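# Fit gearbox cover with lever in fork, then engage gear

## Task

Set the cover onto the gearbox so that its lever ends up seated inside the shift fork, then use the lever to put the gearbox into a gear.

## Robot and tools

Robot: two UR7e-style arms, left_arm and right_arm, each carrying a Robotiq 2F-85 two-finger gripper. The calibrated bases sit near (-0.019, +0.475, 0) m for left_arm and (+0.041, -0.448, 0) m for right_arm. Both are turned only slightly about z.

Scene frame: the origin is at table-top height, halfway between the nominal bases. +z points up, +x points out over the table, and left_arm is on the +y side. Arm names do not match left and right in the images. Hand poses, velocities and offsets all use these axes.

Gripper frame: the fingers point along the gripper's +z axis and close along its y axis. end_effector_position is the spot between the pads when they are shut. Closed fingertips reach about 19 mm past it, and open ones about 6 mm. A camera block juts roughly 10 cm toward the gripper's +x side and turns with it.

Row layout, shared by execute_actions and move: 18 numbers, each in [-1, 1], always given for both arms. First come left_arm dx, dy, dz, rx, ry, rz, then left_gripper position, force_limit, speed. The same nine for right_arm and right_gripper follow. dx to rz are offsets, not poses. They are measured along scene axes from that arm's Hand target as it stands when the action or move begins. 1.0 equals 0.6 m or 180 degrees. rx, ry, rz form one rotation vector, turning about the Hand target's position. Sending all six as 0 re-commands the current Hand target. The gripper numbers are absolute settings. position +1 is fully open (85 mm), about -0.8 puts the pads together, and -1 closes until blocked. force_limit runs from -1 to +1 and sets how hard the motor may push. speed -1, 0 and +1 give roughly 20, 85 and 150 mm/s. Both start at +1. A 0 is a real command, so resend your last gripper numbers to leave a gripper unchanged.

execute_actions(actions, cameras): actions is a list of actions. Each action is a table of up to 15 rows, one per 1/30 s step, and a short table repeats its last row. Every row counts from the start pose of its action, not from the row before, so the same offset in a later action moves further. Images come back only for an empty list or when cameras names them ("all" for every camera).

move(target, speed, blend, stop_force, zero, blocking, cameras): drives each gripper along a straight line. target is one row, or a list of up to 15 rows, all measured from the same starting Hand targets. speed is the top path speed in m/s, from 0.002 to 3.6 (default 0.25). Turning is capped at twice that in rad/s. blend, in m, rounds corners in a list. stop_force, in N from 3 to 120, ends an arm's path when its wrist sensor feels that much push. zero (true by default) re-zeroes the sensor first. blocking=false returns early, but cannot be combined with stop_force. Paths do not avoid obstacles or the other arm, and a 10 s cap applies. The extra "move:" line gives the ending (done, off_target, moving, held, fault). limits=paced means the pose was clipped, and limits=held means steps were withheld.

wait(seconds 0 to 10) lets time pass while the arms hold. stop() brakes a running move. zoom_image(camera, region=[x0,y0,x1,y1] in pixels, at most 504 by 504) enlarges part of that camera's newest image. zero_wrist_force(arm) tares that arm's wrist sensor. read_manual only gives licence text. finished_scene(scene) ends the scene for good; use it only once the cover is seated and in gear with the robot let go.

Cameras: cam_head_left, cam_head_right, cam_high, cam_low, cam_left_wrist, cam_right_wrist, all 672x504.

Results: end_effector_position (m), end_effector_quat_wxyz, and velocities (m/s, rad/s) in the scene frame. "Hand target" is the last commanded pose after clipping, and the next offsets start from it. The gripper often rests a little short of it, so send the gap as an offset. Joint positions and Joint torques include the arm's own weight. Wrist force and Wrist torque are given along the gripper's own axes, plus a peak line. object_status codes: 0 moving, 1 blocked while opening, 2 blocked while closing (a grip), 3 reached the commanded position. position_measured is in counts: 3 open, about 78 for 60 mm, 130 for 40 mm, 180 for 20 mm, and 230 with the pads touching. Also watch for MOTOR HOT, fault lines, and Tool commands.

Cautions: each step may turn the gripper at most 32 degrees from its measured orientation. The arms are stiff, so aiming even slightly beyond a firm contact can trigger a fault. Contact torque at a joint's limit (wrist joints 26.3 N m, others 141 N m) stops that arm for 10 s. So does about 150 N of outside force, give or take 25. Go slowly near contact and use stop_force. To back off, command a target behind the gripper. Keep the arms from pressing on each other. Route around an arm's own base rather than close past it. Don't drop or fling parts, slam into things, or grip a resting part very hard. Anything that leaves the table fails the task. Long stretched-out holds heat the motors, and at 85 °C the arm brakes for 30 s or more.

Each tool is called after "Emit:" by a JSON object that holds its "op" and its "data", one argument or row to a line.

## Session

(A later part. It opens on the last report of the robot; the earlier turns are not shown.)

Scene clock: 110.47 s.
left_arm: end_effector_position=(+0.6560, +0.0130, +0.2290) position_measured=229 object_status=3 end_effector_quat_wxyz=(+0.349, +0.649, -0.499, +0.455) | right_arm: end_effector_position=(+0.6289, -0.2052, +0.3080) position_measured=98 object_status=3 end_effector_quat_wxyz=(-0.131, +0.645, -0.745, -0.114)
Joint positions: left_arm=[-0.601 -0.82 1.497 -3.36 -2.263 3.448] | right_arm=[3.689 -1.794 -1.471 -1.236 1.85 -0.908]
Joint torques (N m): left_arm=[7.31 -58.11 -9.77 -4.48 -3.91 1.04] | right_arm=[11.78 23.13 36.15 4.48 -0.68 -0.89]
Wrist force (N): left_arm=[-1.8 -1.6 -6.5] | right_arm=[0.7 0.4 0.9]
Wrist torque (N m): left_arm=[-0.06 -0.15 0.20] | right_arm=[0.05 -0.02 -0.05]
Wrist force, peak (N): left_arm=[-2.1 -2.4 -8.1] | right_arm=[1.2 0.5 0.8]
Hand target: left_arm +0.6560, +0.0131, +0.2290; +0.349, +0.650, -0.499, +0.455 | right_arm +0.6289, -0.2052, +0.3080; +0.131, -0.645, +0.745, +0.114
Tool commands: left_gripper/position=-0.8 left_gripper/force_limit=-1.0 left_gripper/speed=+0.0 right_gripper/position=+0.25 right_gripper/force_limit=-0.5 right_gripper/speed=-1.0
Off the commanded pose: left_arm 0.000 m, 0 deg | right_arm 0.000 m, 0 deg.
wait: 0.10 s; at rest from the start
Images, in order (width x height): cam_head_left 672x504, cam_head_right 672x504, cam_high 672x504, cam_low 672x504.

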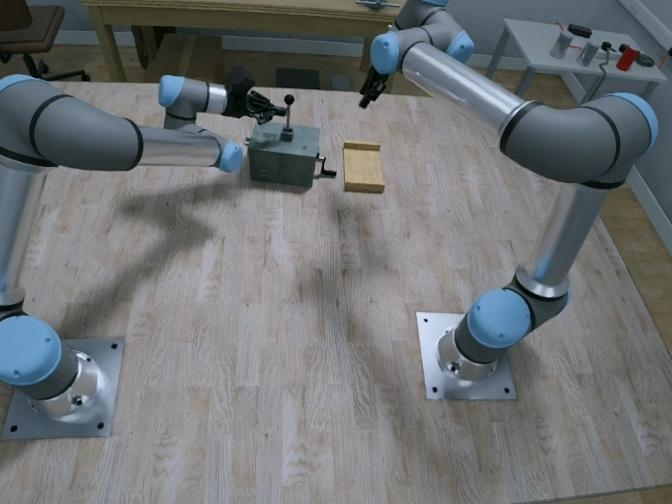

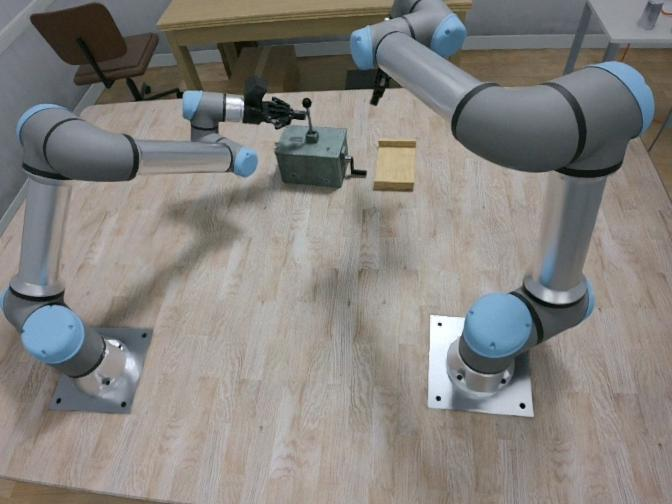

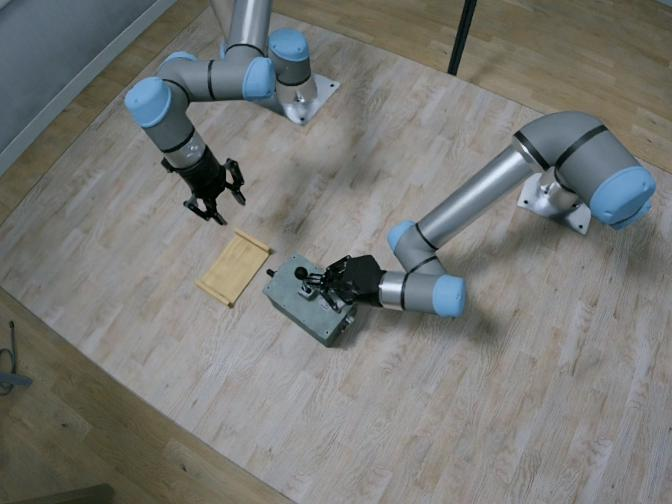

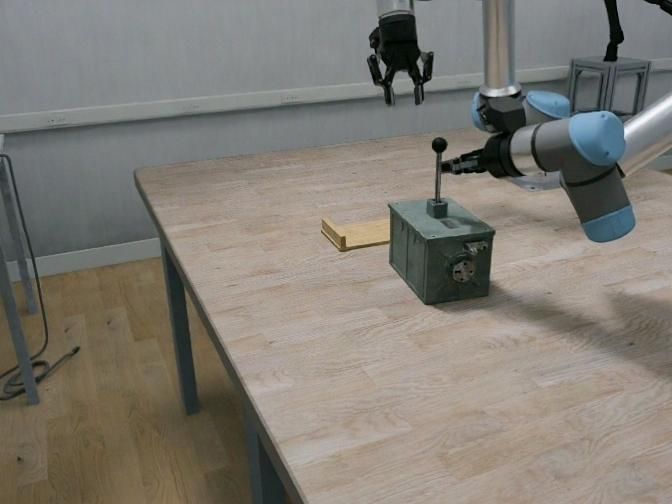

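Emit:
{"op": "move", "data": {
  "target": [0.0009, 0.0066, 0, 0, 0, 0, -0.8, -1, 0, 0.0085, 0.1753, -0.08, -0.11, 0.0155, 0, 0.25, -0.5, -1],
  "speed": 0.15,
  "cameras": ["cam_right_wrist", "cam_left_wrist"]
}}

Emit:
{"op": "zoom_image", "data": {
  "camera": "cam_right_wrist",
  "region": [220, 0, 472, 240]
}}

Scene clock: 115.77 s.
left_arm: end_effector_position=(+0.6566, +0.0170, +0.2290) position_measured=229 object_status=3 end_effector_quat_wxyz=(+0.349, +0.650, -0.499, +0.455) | right_arm: end_effector_position=(+0.6339, -0.0999, +0.2600) position_measured=98 object_status=3 end_effector_quat_wxyz=(+0.000, +0.655, -0.756, +0.001)
Joint positions: left_arm=[-0.595 -0.822 1.501 -3.36 -2.268 3.451] | right_arm=[3.925 -2.017 -1.198 -1.497 1.57 -0.701]
Joint torques (N m): left_arm=[7.15 -64.71 -10.69 -0.83 -2.69 1.56] | right_arm=[-7.29 53.77 18.73 3.5 0.53 -1.68]
Wrist force (N): left_arm=[0.8 -0.4 -0.3] | right_arm=[0.1 0.0 0.6]
Wrist torque (N m): left_arm=[-0.09 -0.17 0.04] | right_arm=[0.02 -0.02 0.00]
Wrist force, peak (N): left_arm=[-1.5 -1.6 -6.5] | right_arm=[2.5 0.5 -0.4]
Hand target: left_arm +0.6566, +0.0170, +0.2290; +0.349, +0.650, -0.499, +0.455 | right_arm +0.6340, -0.1000, +0.2600; +0.000, -0.655, +0.756, -0.001
Off the commanded pose: left_arm 0.000 m, 0 deg | right_arm 0.000 m, 0 deg.
move: done
camera_calibration:
cam_left_wrist: T_world_to_cam=[[-0.972517, -0.232714, 0.00738445, 0.644512], [-0.157128, 0.632575, -0.758393, 0.279066], [0.171818, -0.73871, -0.651756, 0.180111], [0, 0, 0, 1]] pos_world=[0.639702, 0.106506, 0.324271]
cam_right_wrist: T_world_to_cam=[[-0.988438, 0.148748, 0.0293826, 0.63988], [0.150155, 0.933419, 0.325856, -0.0629786], [0.0210441, 0.3265, -0.944963, 0.394738], [0, 0, 0, 1]] pos_world=[0.633632, -0.165278, 0.374733]
Images, in order (width x height): cam_left_wrist 672x504, cam_right_wrist 672x504.

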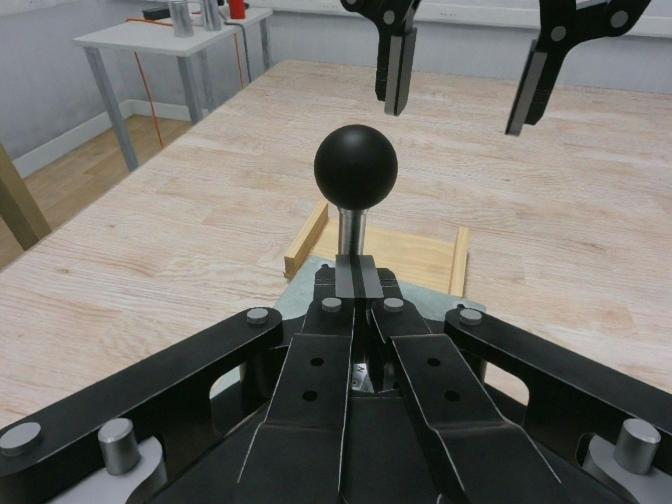

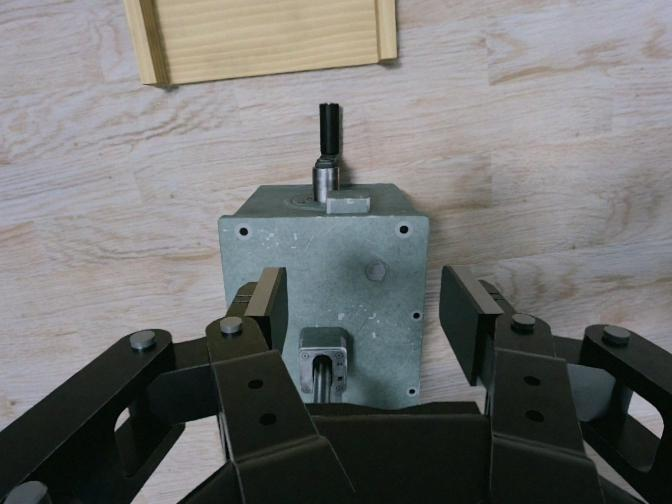

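Scaled by 2.000.

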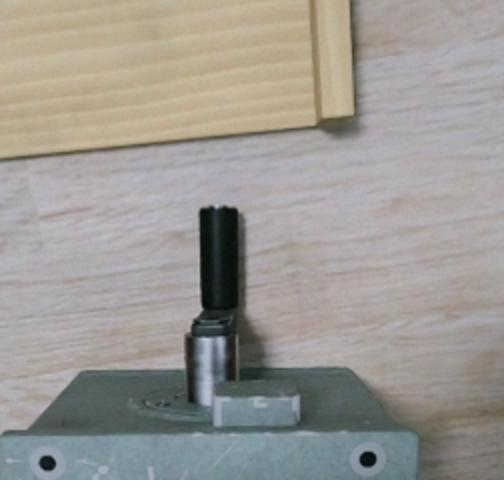

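Emit:
{"op": "move", "data": {
  "target": [
    [0, 0, 0, 0, 0, 0, -0.8, -1, 0, -0.0027, -0.1535, -0.2483, 0.165, -0.0232, 0, 0.25, -0.5, -1]
  ],
  "speed": 0.15,
  "cameras": ["cam_right_wrist", "cam_low", "cam_head_right"]
}}

Emit:
{"op": "zoom_image", "data": {
  "camera": "cam_right_wrist",
  "region": [210, 120, 500, 420]
}}

Emit:
{"op": "zoom_image", "data": {
  "camera": "cam_head_right",
  "region": [260, 80, 460, 220]
}}

Scene clock: 119.00 s.
left_arm: end_effector_position=(+0.6566, +0.0170, +0.2290) position_measured=229 object_status=3 end_effector_quat_wxyz=(+0.349, +0.650, -0.499, +0.455) | right_arm: end_effector_position=(+0.6323, -0.1922, +0.1109) position_measured=98 object_status=3 end_effector_quat_wxyz=(-0.195, +0.632, -0.730, -0.170)
Joint positions: left_arm=[-0.595 -0.822 1.501 -3.36 -2.268 3.451] | right_arm=[3.649 -1.99 -1.835 -0.577 1.998 -0.91]
Joint torques (N m): left_arm=[-13.36 -55.12 -33.69 -1.44 1.44 -0.85] | right_arm=[9.14 52.35 28.57 4.64 1.11 2.33]
Wrist force (N): left_arm=[0.8 -0.6 -0.1] | right_arm=[1.0 0.5 0.5]
Wrist torque (N m): left_arm=[-0.12 -0.16 0.04] | right_arm=[0.07 -0.02 0.00]
Wrist force, peak (N): left_arm=[1.2 -0.7 -0.2] | right_arm=[3.4 0.2 1.0]
Hand target: left_arm +0.6566, +0.0170, +0.2290; +0.349, +0.650, -0.499, +0.455 | right_arm +0.6323, -0.1921, +0.1110; +0.195, -0.632, +0.730, +0.170
Off the commanded pose: left_arm 0.000 m, 0 deg | right_arm 0.000 m, 0 deg.
move: done
camera_calibration:
cam_right_wrist: T_world_to_cam=[[-0.990624, 0.133154, 0.0305525, 0.654644], [0.110241, 0.647049, 0.754436, -0.00538941], [0.0806876, 0.750731, -0.655662, 0.295725], [0, 0, 0, 1]] pos_world=[0.625239, -0.305691, 0.17796]
Images, in order (width x height): cam_head_right 672x504, cam_low 672x504, cam_right_wrist 672x504.

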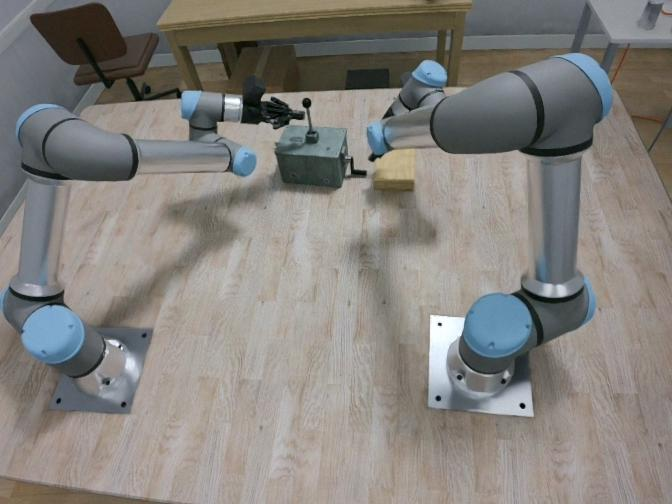

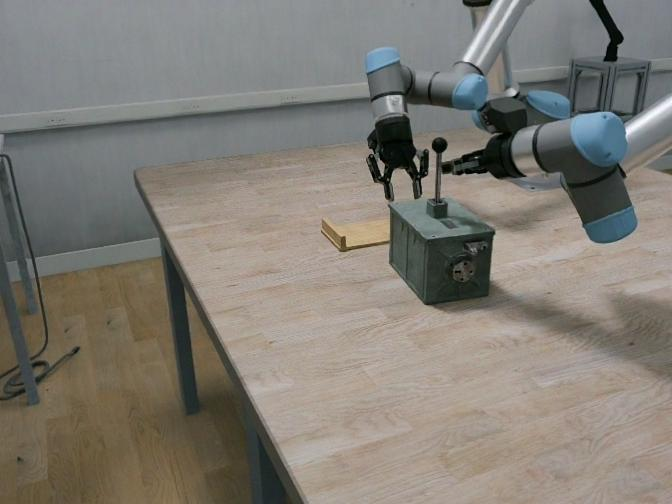

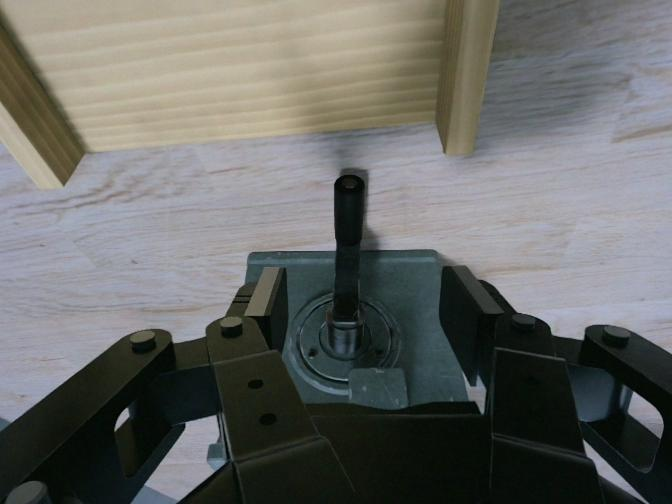

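Scaled by 1.680.

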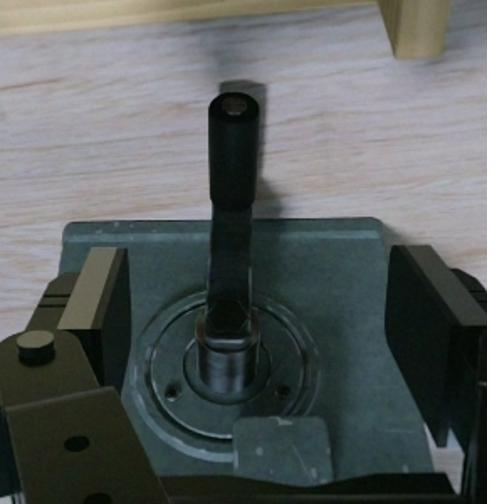

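Scaled by 2.520.

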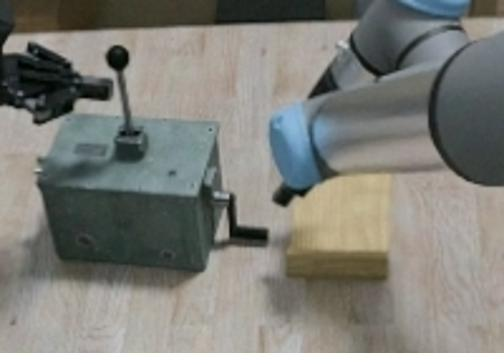

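Emit:
{"op": "move", "data": {
  "target": [
    [0, 0, 0, 0, 0, 0, -0.8, -1, 0, 0.0105, 0.025, -0.0577, 0, 0, 0, 0.1, -0.5, -1]
  ],
  "speed": 0.08,
  "cameras": ["cam_right_wrist", "cam_low", "cam_head_right"]
}}

Emit:
{"op": "zoom_image", "data": {
  "camera": "cam_right_wrist",
  "region": [210, 120, 500, 420]
}}

Emit:
{"op": "zoom_image", "data": {
  "camera": "cam_head_right",
  "region": [300, 100, 440, 220]
}}

Scene clock: 120.33 s.
left_arm: end_effector_position=(+0.6566, +0.0170, +0.2290) position_measured=229 object_status=3 end_effector_quat_wxyz=(+0.349, +0.650, -0.499, +0.455) | right_arm: end_effector_position=(+0.6386, -0.1770, +0.0763) position_measured=117 object_status=3 end_effector_quat_wxyz=(-0.195, +0.632, -0.730, -0.170)
Joint positions: left_arm=[-0.595 -0.822 1.501 -3.36 -2.268 3.451] | right_arm=[3.667 -2.065 -1.831 -0.497 1.992 -0.89]
Joint torques (N m): left_arm=[-13.7 -54.94 -33.38 -1.71 1.41 -0.92] | right_arm=[-10.37 51.85 24.63 1.73 0.93 -1.17]
Wrist force (N): left_arm=[0.9 -0.4 -0.2] | right_arm=[1.3 0.6 0.9]
Wrist torque (N m): left_arm=[-0.09 -0.19 0.05] | right_arm=[0.08 -0.07 -0.07]
Wrist force, peak (N): left_arm=[1.1 -0.6 -0.3] | right_arm=[1.5 0.2 1.8]
Hand target: left_arm +0.6566, +0.0170, +0.2290; +0.349, +0.650, -0.499, +0.455 | right_arm +0.6386, -0.1771, +0.0764; +0.195, -0.632, +0.730, +0.170
Off the commanded pose: left_arm 0.000 m, 0 deg | right_arm 0.000 m, 0 deg.
move: done
camera_calibration:
cam_right_wrist: T_world_to_cam=[[-0.990657, 0.132955, 0.0303459, 0.659912], [0.109939, 0.646931, 0.754582, 0.0103202], [0.080694, 0.750868, -0.655504, 0.261132], [0, 0, 0, 1]] pos_world=[0.631541, -0.290491, 0.14336]
Images, in order (width x height): cam_head_right 672x504, cam_low 672x504, cam_right_wrist 672x504.

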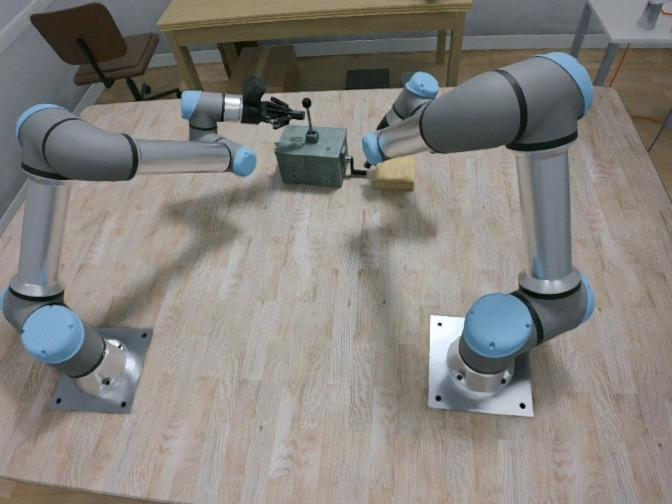

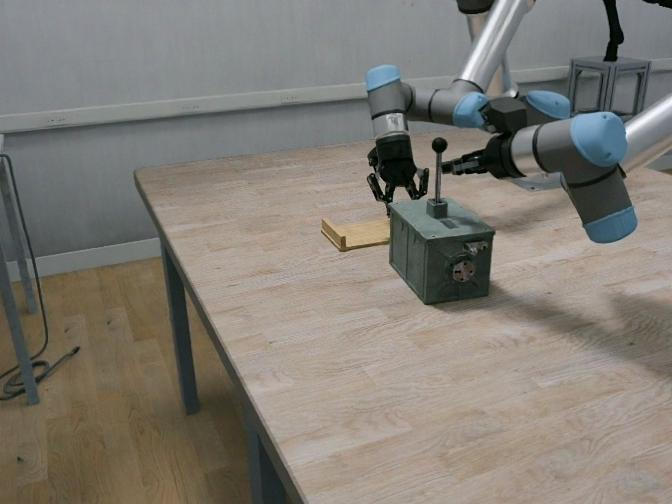

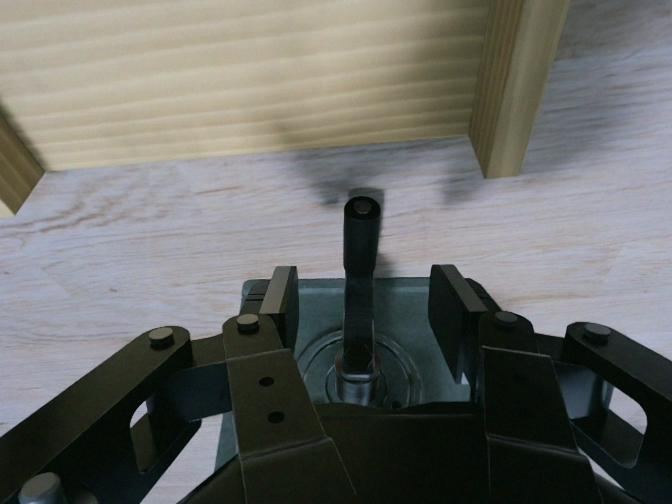

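Scaled by 1.680.

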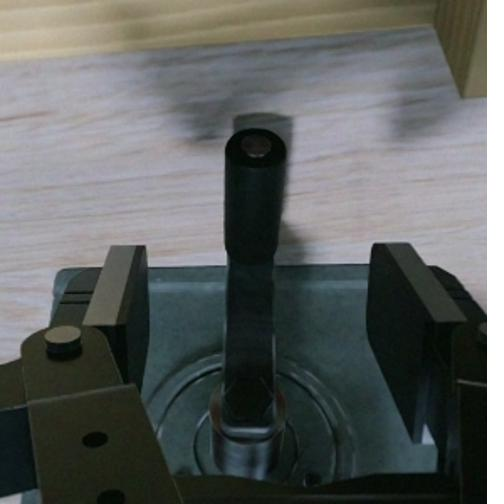

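Scaled by 3.600.

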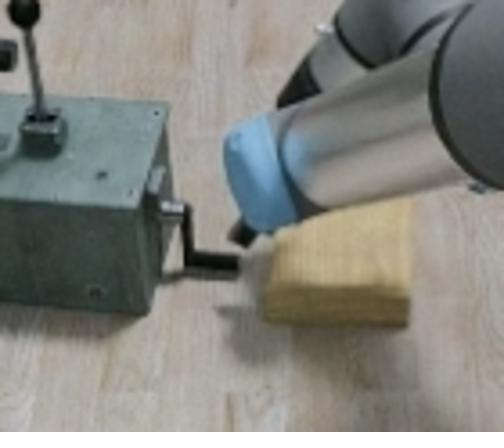

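Emit:
{"op": "move", "data": {
  "target": [
    [0, 0, 0, 0, 0, 0, -0.8, -1, 0, 0.0012, 0.0285, -0.0667, 0, 0, 0, 0.1, -0.5, -1]
  ],
  "speed": 0.04,
  "stop_force": 6,
  "cameras": ["cam_right_wrist", "cam_head_right"]
}}

Emit:
{"op": "zoom_image", "data": {
  "camera": "cam_right_wrist",
  "region": [210, 120, 500, 420]
}}

Emit:
{"op": "zoom_image", "data": {
  "camera": "cam_head_right",
  "region": [300, 100, 440, 220]
}}

Scene clock: 123.10 s.
left_arm: end_effector_position=(+0.6566, +0.0170, +0.2290) position_measured=229 object_status=3 end_effector_quat_wxyz=(+0.349, +0.650, -0.499, +0.455) | right_arm: end_effector_position=(+0.6394, -0.1600, +0.0364) position_measured=117 object_status=3 end_effector_quat_wxyz=(-0.195, +0.632, -0.730, -0.170)
Joint positions: left_arm=[-0.595 -0.822 1.501 -3.36 -2.268 3.451] | right_arm=[3.693 -2.146 -1.836 -0.401 1.984 -0.864]
Joint torques (N m): left_arm=[-13.69 -55.52 -33.92 -2.29 1.46 -0.78] | right_arm=[-10.01 55.54 29.15 1.83 2.1 -1.38]
Wrist force (N): left_arm=[0.9 -0.4 -0.1] | right_arm=[1.0 0.7 0.6]
Wrist torque (N m): left_arm=[-0.09 -0.18 0.05] | right_arm=[0.11 -0.02 -0.06]
Wrist force, peak (N): left_arm=[1.1 -0.7 -0.2] | right_arm=[1.0 0.6 1.5]
Hand target: left_arm +0.6566, +0.0170, +0.2290; +0.349, +0.650, -0.499, +0.455 | right_arm +0.6394, -0.1600, +0.0364; +0.195, -0.632, +0.730, +0.170
Off the commanded pose: left_arm 0.000 m, 0 deg | right_arm 0.000 m, 0 deg.
move: done
camera_calibration:
cam_right_wrist: T_world_to_cam=[[-0.990651, 0.133014, 0.0302887, 0.659674], [0.109922, 0.646818, 0.754681, 0.0293115], [0.0807921, 0.750955, -0.655393, 0.222097], [0, 0, 0, 1]] pos_world=[0.632341, -0.27349, 0.103459]
Images, in order (width x height): cam_head_right 672x504, cam_right_wrist 672x504.

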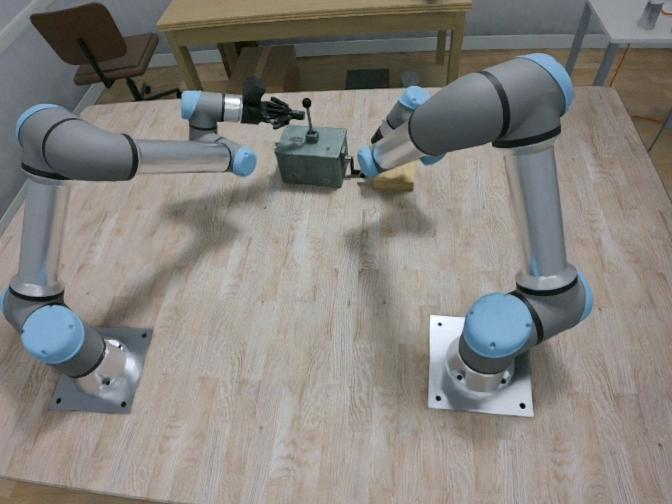

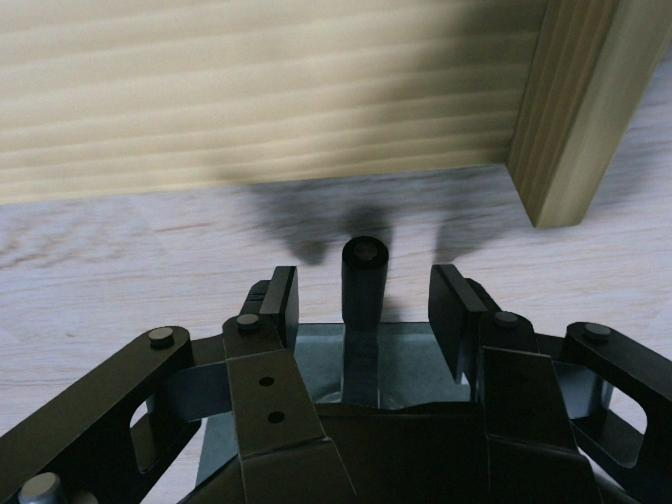

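Scaled by 1.680.

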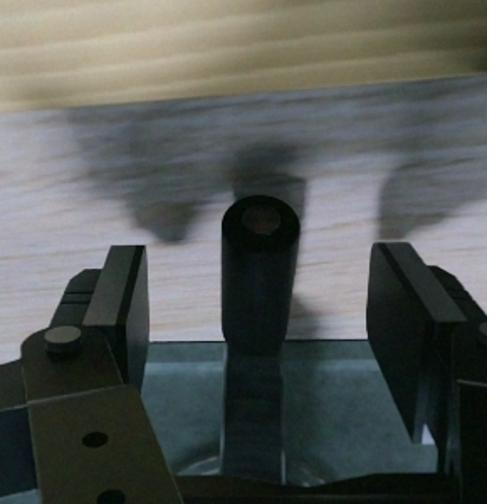

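Scaled by 3.600.

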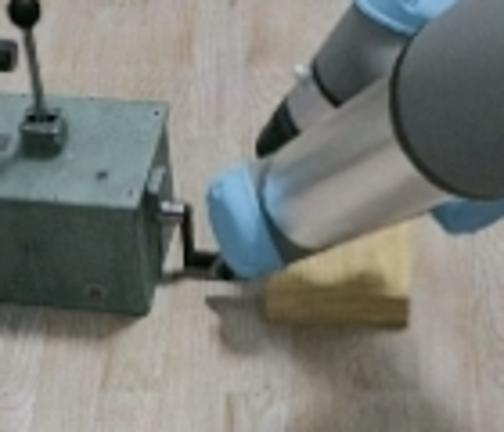

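Emit:
{"op": "move", "data": {
  "target": [
    [0, 0, 0, 0, 0, 0, -0.8, -1, 0, 0.0001, 0.0016, -0.0029, 0, 0, 0, -1, -0.7, -1]
  ],
  "speed": 0.03,
  "cameras": ["cam_right_wrist", "cam_head_right"]
}}

Emit:
{"op": "zoom_image", "data": {
  "camera": "cam_right_wrist",
  "region": [210, 120, 500, 420]
}}

Scene clock: 125.07 s.
left_arm: end_effector_position=(+0.6566, +0.0170, +0.2290) position_measured=229 object_status=3 end_effector_quat_wxyz=(+0.349, +0.650, -0.499, +0.455) | right_arm: end_effector_position=(+0.6394, -0.1591, +0.0346) position_measured=194 object_status=0 end_effector_quat_wxyz=(-0.195, +0.632, -0.730, -0.170)
Joint positions: left_arm=[-0.595 -0.822 1.501 -3.36 -2.268 3.451] | right_arm=[3.694 -2.15 -1.836 -0.397 1.984 -0.863]
Joint torques (N m): left_arm=[-13.47 -55.32 -33.59 -2.74 1.53 -0.73] | right_arm=[10.31 49.93 26.15 2.89 -0.14 0.03]
Wrist force (N): left_arm=[1.0 -0.7 -0.1] | right_arm=[1.4 1.9 -5.5]
Wrist torque (N m): left_arm=[-0.13 -0.19 0.04] | right_arm=[0.06 0.00 -0.06]
Wrist force, peak (N): left_arm=[1.1 -0.6 -0.2] | right_arm=[1.8 1.8 -5.8]
Hand target: left_arm +0.6566, +0.0170, +0.2290; +0.349, +0.650, -0.499, +0.455 | right_arm +0.6394, -0.1591, +0.0346; +0.195, -0.632, +0.730, +0.170
Off the commanded pose: left_arm 0.000 m, 0 deg | right_arm 0.000 m, 0 deg.
move: done
camera_calibration:
cam_right_wrist: T_world_to_cam=[[-0.99064, 0.13308, 0.0303642, 0.659611], [0.110028, 0.64686, 0.75463, 0.0300374], [0.080785, 0.750907, -0.655448, 0.220239], [0, 0, 0, 1]] pos_world=[0.63234, -0.27259, 0.10166]
Images, in order (width x height): cam_head_right 672x504, cam_right_wrist 672x504.

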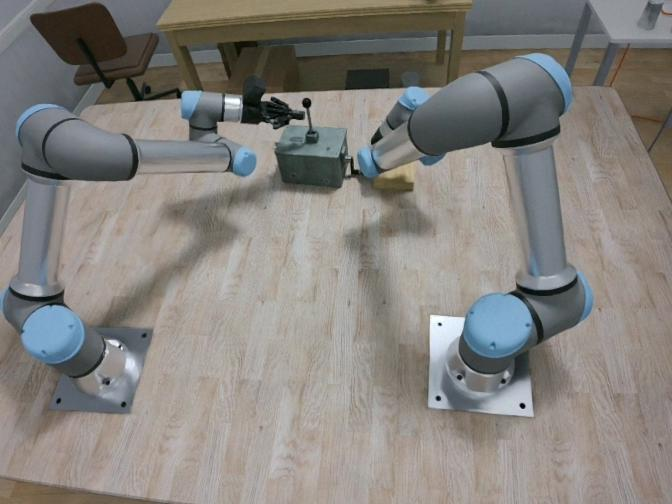

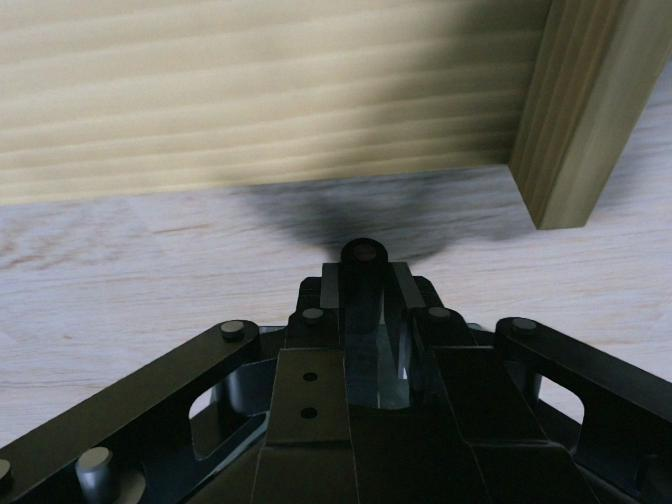

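Scaled by 1.680.

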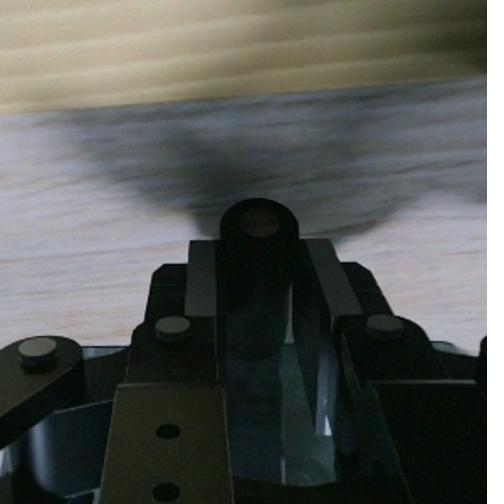

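Emit:
{"op": "move", "data": {
  "target": [-0.006, -0.042, 0, 0, 0, 0, -0.8, -1, 0, 0, 0, 0, 0, 0, 0, -1, -0.7, -1],
  "speed": 0.012,
  "stop_force": 13,
  "cameras": ["cam_right_wrist", "cam_left_wrist", "cam_low", "cam_head_right"]
}}

Emit:
{"op": "zoom_image", "data": {
  "camera": "cam_low",
  "region": [370, 120, 530, 310]
}}

Emit:
{"op": "zoom_image", "data": {
  "camera": "cam_head_right",
  "region": [250, 80, 370, 200]
}}

Scene clock: 127.30 s.
left_arm: end_effector_position=(+0.6560, +0.0128, +0.2290) position_measured=229 object_status=3 end_effector_quat_wxyz=(+0.349, +0.650, -0.499, +0.455) | right_arm: end_effector_position=(+0.6394, -0.1591, +0.0346) position_measured=194 object_status=2 end_effector_quat_wxyz=(-0.195, +0.632, -0.730, -0.170)
Joint positions: left_arm=[-0.601 -0.82 1.497 -3.36 -2.262 3.447] | right_arm=[3.694 -2.15 -1.836 -0.397 1.984 -0.863]
Joint torques (N m): left_arm=[8.03 -65.09 -8.23 -0.47 -3.73 2] | right_arm=[7.41 50.58 21.77 4.16 0.93 -0.84]
Wrist force (N): left_arm=[-0.6 -1.5 -5.7] | right_arm=[6.3 1.7 -8.8]
Wrist torque (N m): left_arm=[-0.06 -0.12 0.20] | right_arm=[0.05 0.12 -0.05]
Wrist force, peak (N): left_arm=[-2.3 -3.4 -15.2] | right_arm=[6.8 2.0 -9.0]
Hand target: left_arm +0.6560, +0.0128, +0.2290; +0.349, +0.650, -0.499, +0.455 (not the last commanded pose) | right_arm +0.6394, -0.1591, +0.0346; +0.195, -0.632, +0.730, +0.170
Off the commanded pose: left_arm 0.021 m, 0 deg | right_arm 0.000 m, 0 deg.
move: contact (left_arm)
camera_calibration:
cam_left_wrist: T_world_to_cam=[[-0.9725, -0.232786, 0.00732113, 0.642945], [-0.157125, 0.632564, -0.758403, 0.281695], [0.171914, -0.738697, -0.651745, 0.17697], [0, 0, 0, 1]] pos_world=[0.639102, 0.102206, 0.324271]
cam_right_wrist: T_world_to_cam=[[-0.99065, 0.133024, 0.0302999, 0.659609], [0.109937, 0.646816, 0.754681, 0.0300779], [0.0807921, 0.750955, -0.655392, 0.220242], [0, 0, 0, 1]] pos_world=[0.632341, -0.27259, 0.101659]
Images, in order (width x height): cam_head_right 672x504, cam_low 672x504, cam_left_wrist 672x504, cam_right_wrist 672x504.

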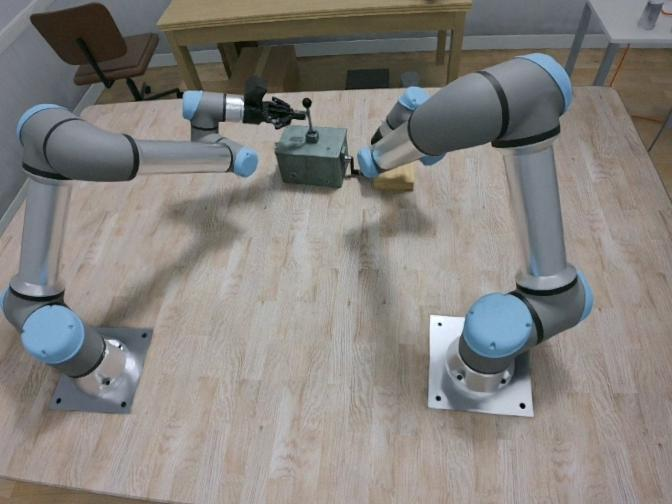

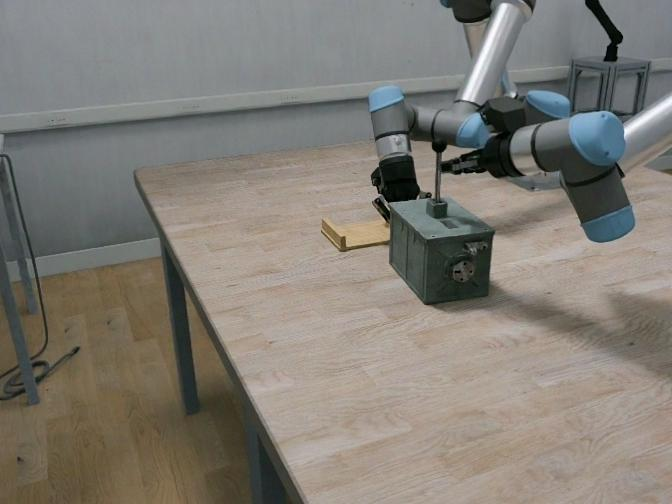

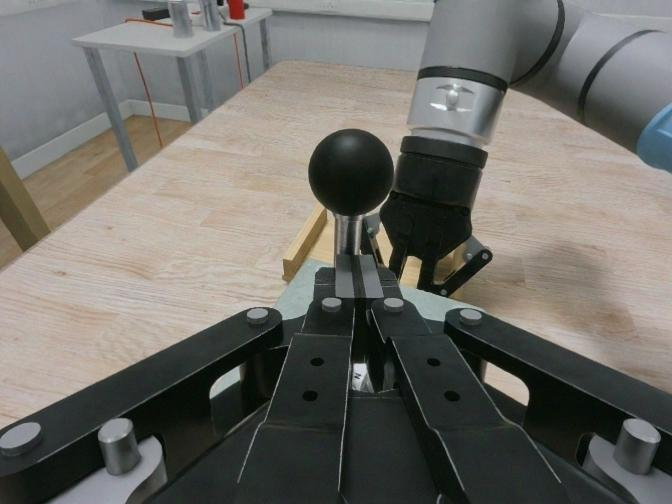

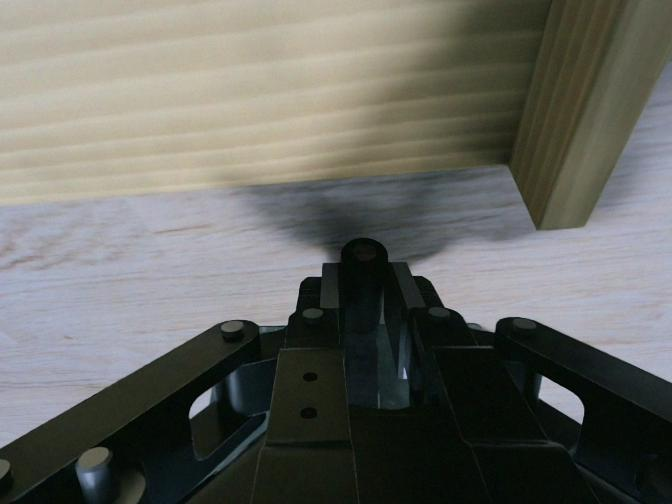

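Scaled by 2.653.

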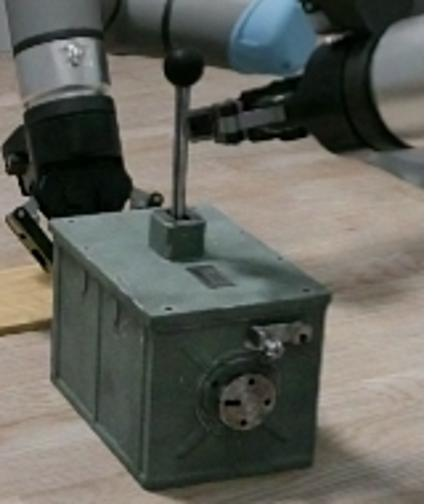

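Scaled by 4.200.

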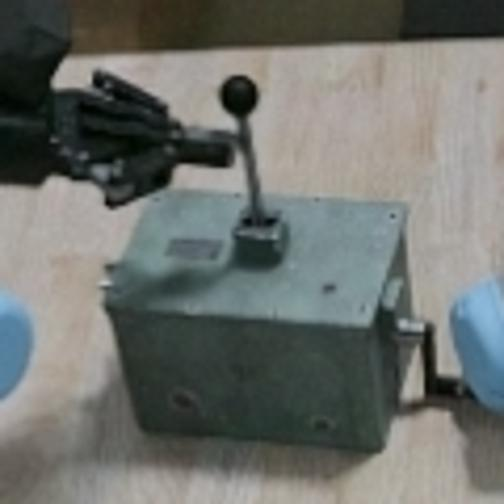

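Emit:
{"op": "move", "data": {
  "target": [-0.0019, -0.0132, 0, 0, 0, 0, -0.8, -1, 0, 0.0192, -0.0027, 0.0025, 0, 0, 0, -1, -0.7, -1],
  "speed": 0.008,
  "stop_force": 12,
  "cameras": ["cam_right_wrist", "cam_left_wrist", "cam_low"]
}}

Emit:
{"op": "zoom_image", "data": {
  "camera": "cam_low",
  "region": [370, 120, 530, 310]
}}

Scene clock: 130.47 s.
left_arm: end_effector_position=(+0.6549, +0.0048, +0.2291) position_measured=229 object_status=3 end_effector_quat_wxyz=(+0.349, +0.650, -0.499, +0.456) | right_arm: end_effector_position=(+0.6509, -0.1607, +0.0361) position_measured=194 object_status=2 end_effector_quat_wxyz=(-0.195, +0.632, -0.730, -0.170)
Joint positions: left_arm=[-0.612 -0.815 1.489 -3.361 -2.252 3.441] | right_arm=[3.682 -2.164 -1.802 -0.421 1.988 -0.874]
Joint torques (N m): left_arm=[13.13 -59.67 -12.68 -4.91 0.85 0.8] | right_arm=[14.16 59.29 10.88 5.15 1.47 1.37]
Wrist force (N): left_arm=[0.1 3.4 -2.0] | right_arm=[7.1 0.5 2.9]
Wrist torque (N m): left_arm=[-0.14 -0.17 0.23] | right_arm=[0.32 0.00 0.02]
Wrist force, peak (N): left_arm=[-2.6 -3.2 -16.3] | right_arm=[19.9 2.5 5.9]
Hand target: left_arm +0.6548, +0.0049, +0.2290; +0.349, +0.650, -0.499, +0.455 | right_arm +0.6509, -0.1607, +0.0361; +0.195, -0.632, +0.730, +0.170
Off the commanded pose: left_arm 0.000 m, 0 deg | right_arm 0.000 m, 0 deg.
move: done
camera_calibration:
cam_left_wrist: T_world_to_cam=[[-0.972484, -0.232857, 0.00725709, 0.639955], [-0.157108, 0.632496, -0.758463, 0.286594], [0.172023, -0.738733, -0.651676, 0.171317], [0, 0, 0, 1]] pos_world=[0.637902, 0.094306, 0.32437]
cam_right_wrist: T_world_to_cam=[[-0.99065, 0.133024, 0.0302999, 0.671169], [0.109937, 0.646816, 0.754681, 0.0287165], [0.0807921, 0.750955, -0.655392, 0.221497], [0, 0, 0, 1]] pos_world=[0.643841, -0.27419, 0.103159]
Images, in order (width x height): cam_low 672x504, cam_left_wrist 672x504, cam_right_wrist 672x504.

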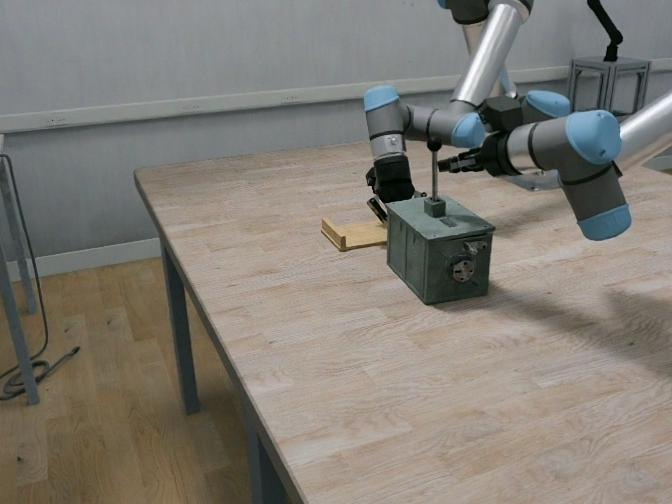

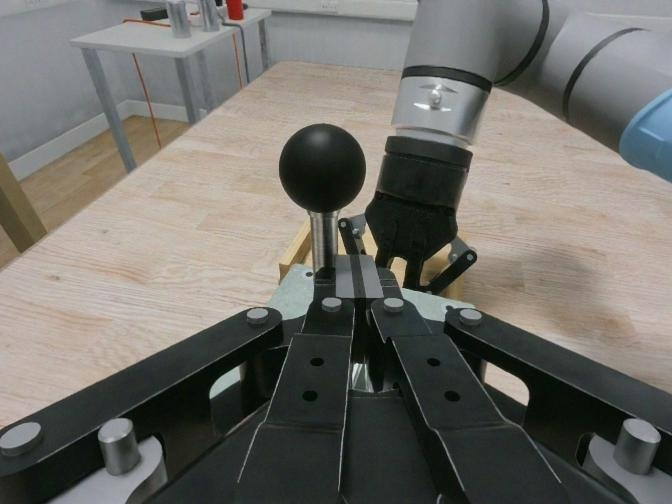

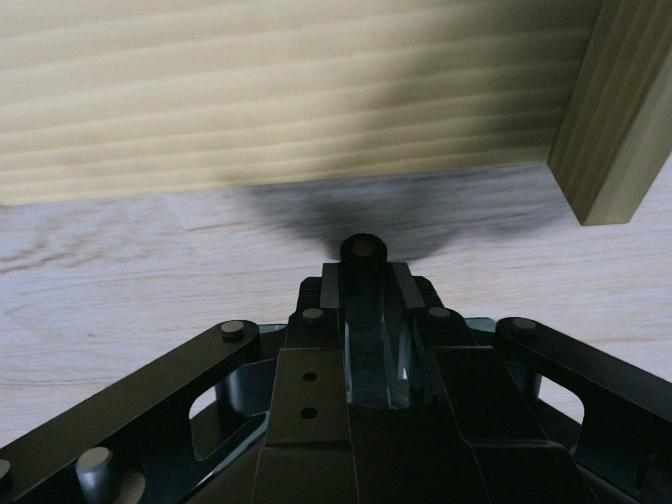

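Scaled by 2.653.

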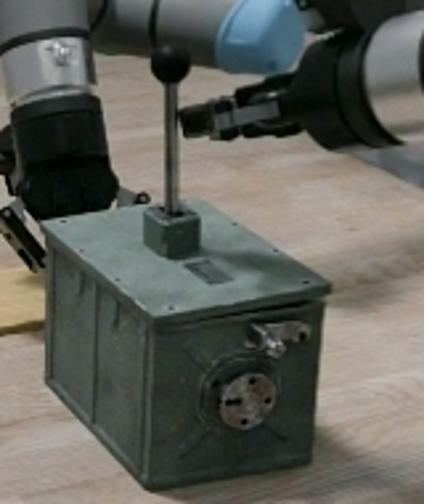

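Emit:
{"op": "zoom_image", "data": {
  "camera": "cam_low",
  "region": [380, 180, 510, 310]
}}

Emit:
{"op": "wait", "data": {
  "seconds": 0.1,
  "cameras": ["cam_head_right", "cam_head_left", "cam_high"]
}}

Emit:
{"op": "zoom_image", "data": {
  "camera": "cam_head_right",
  "region": [250, 80, 370, 200]
}}

Emit:
{"op": "zoom_image", "data": {
  "camera": "cam_high",
  "region": [240, 220, 390, 360]
}}

Scaled by 3.877.

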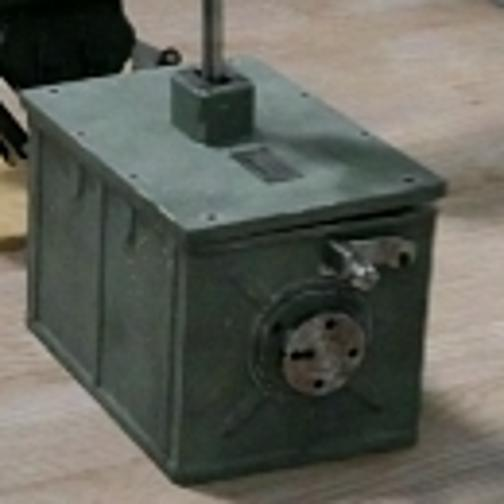

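Scene clock: 130.73 s.
left_arm: end_effector_position=(+0.6548, +0.0048, +0.2290) position_measured=229 object_status=3 end_effector_quat_wxyz=(+0.349, +0.650, -0.499, +0.456) | right_arm: end_effector_position=(+0.6509, -0.1607, +0.0361) position_measured=194 object_status=2 end_effector_quat_wxyz=(-0.195, +0.632, -0.730, -0.170)
Joint positions: left_arm=[-0.612 -0.815 1.489 -3.361 -2.252 3.441] | right_arm=[3.682 -2.164 -1.802 -0.421 1.988 -0.874]
Joint torques (N m): left_arm=[13.21 -60.35 -9.13 -5.01 0.71 0.86] | right_arm=[14.78 59.66 11.37 5.04 1.1 1.42]
Wrist force (N): left_arm=[0.1 3.3 -1.8] | right_arm=[7.1 0.2 3.0]
Wrist torque (N m): left_arm=[-0.16 -0.18 0.24] | right_arm=[0.30 0.08 0.02]
Wrist force, peak (N): left_arm=[0.1 3.4 -2.0] | right_arm=[7.5 0.3 2.9]
Hand target: left_arm +0.6548, +0.0049, +0.2290; +0.349, +0.650, -0.499, +0.455 | right_arm +0.6509, -0.1607, +0.0361; +0.195, -0.632, +0.730, +0.170
Tool commands: left_gripper/position=-0.8 left_gripper/force_limit=-1.0 left_gripper/speed=+0.0 right_gripper/position=-1.0 right_gripper/force_limit=-0.7 right_gripper/speed=-1.0
Off the commanded pose: left_arm 0.000 m, 0 deg | right_arm 0.000 m, 0 deg.
wait: 0.10 s; at rest from the start
Images, in order (width x height): cam_head_left 672x504, cam_head_right 672x504, cam_high 672x504.

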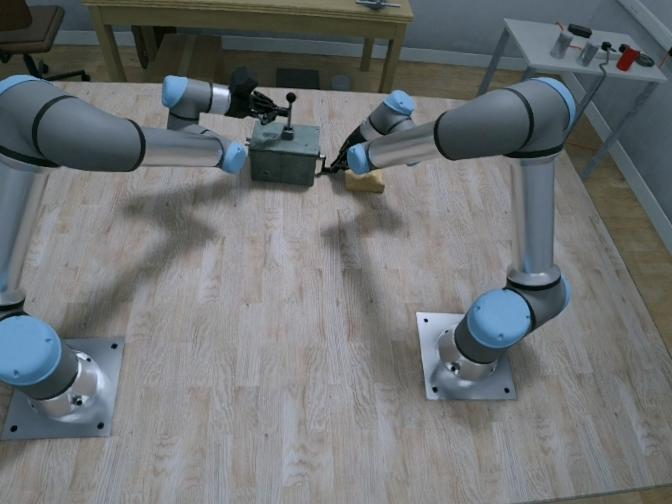

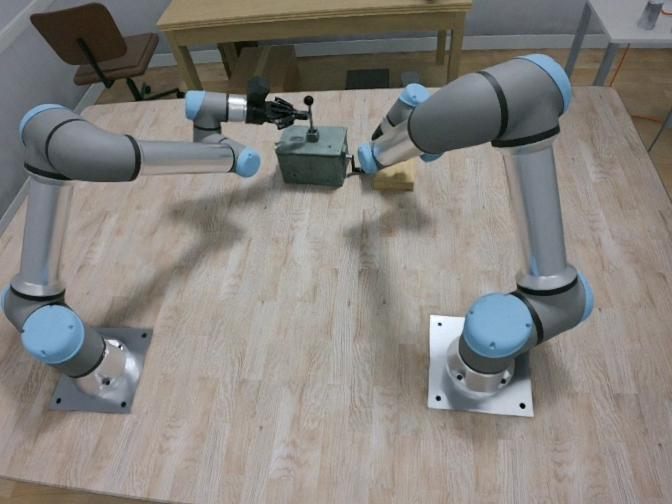

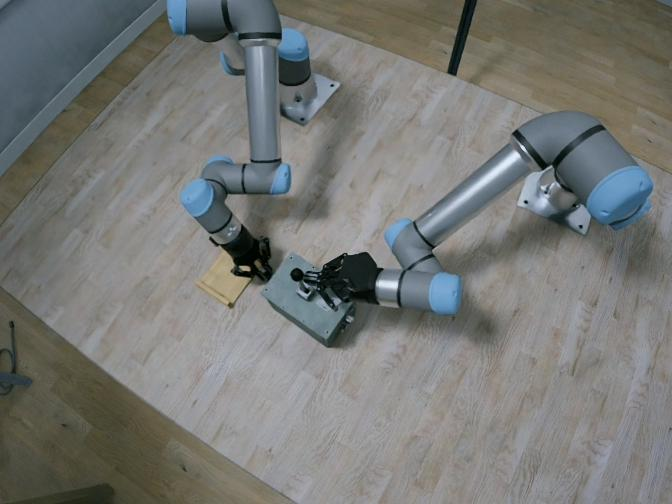

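Scaled by 4.200.

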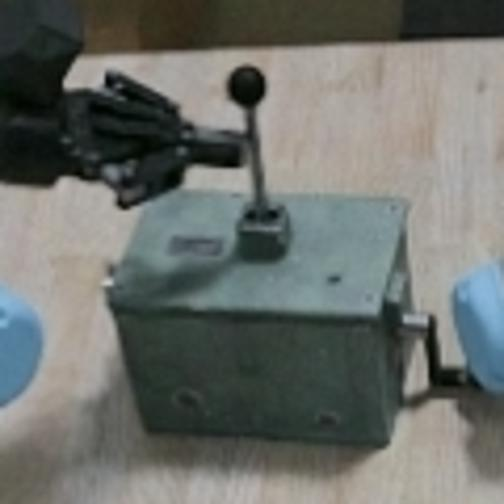

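Scaled by 3.360.

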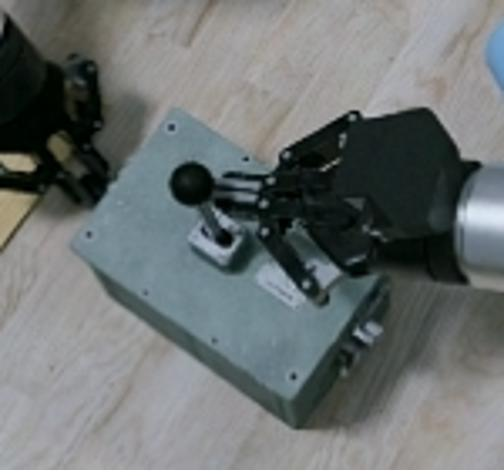

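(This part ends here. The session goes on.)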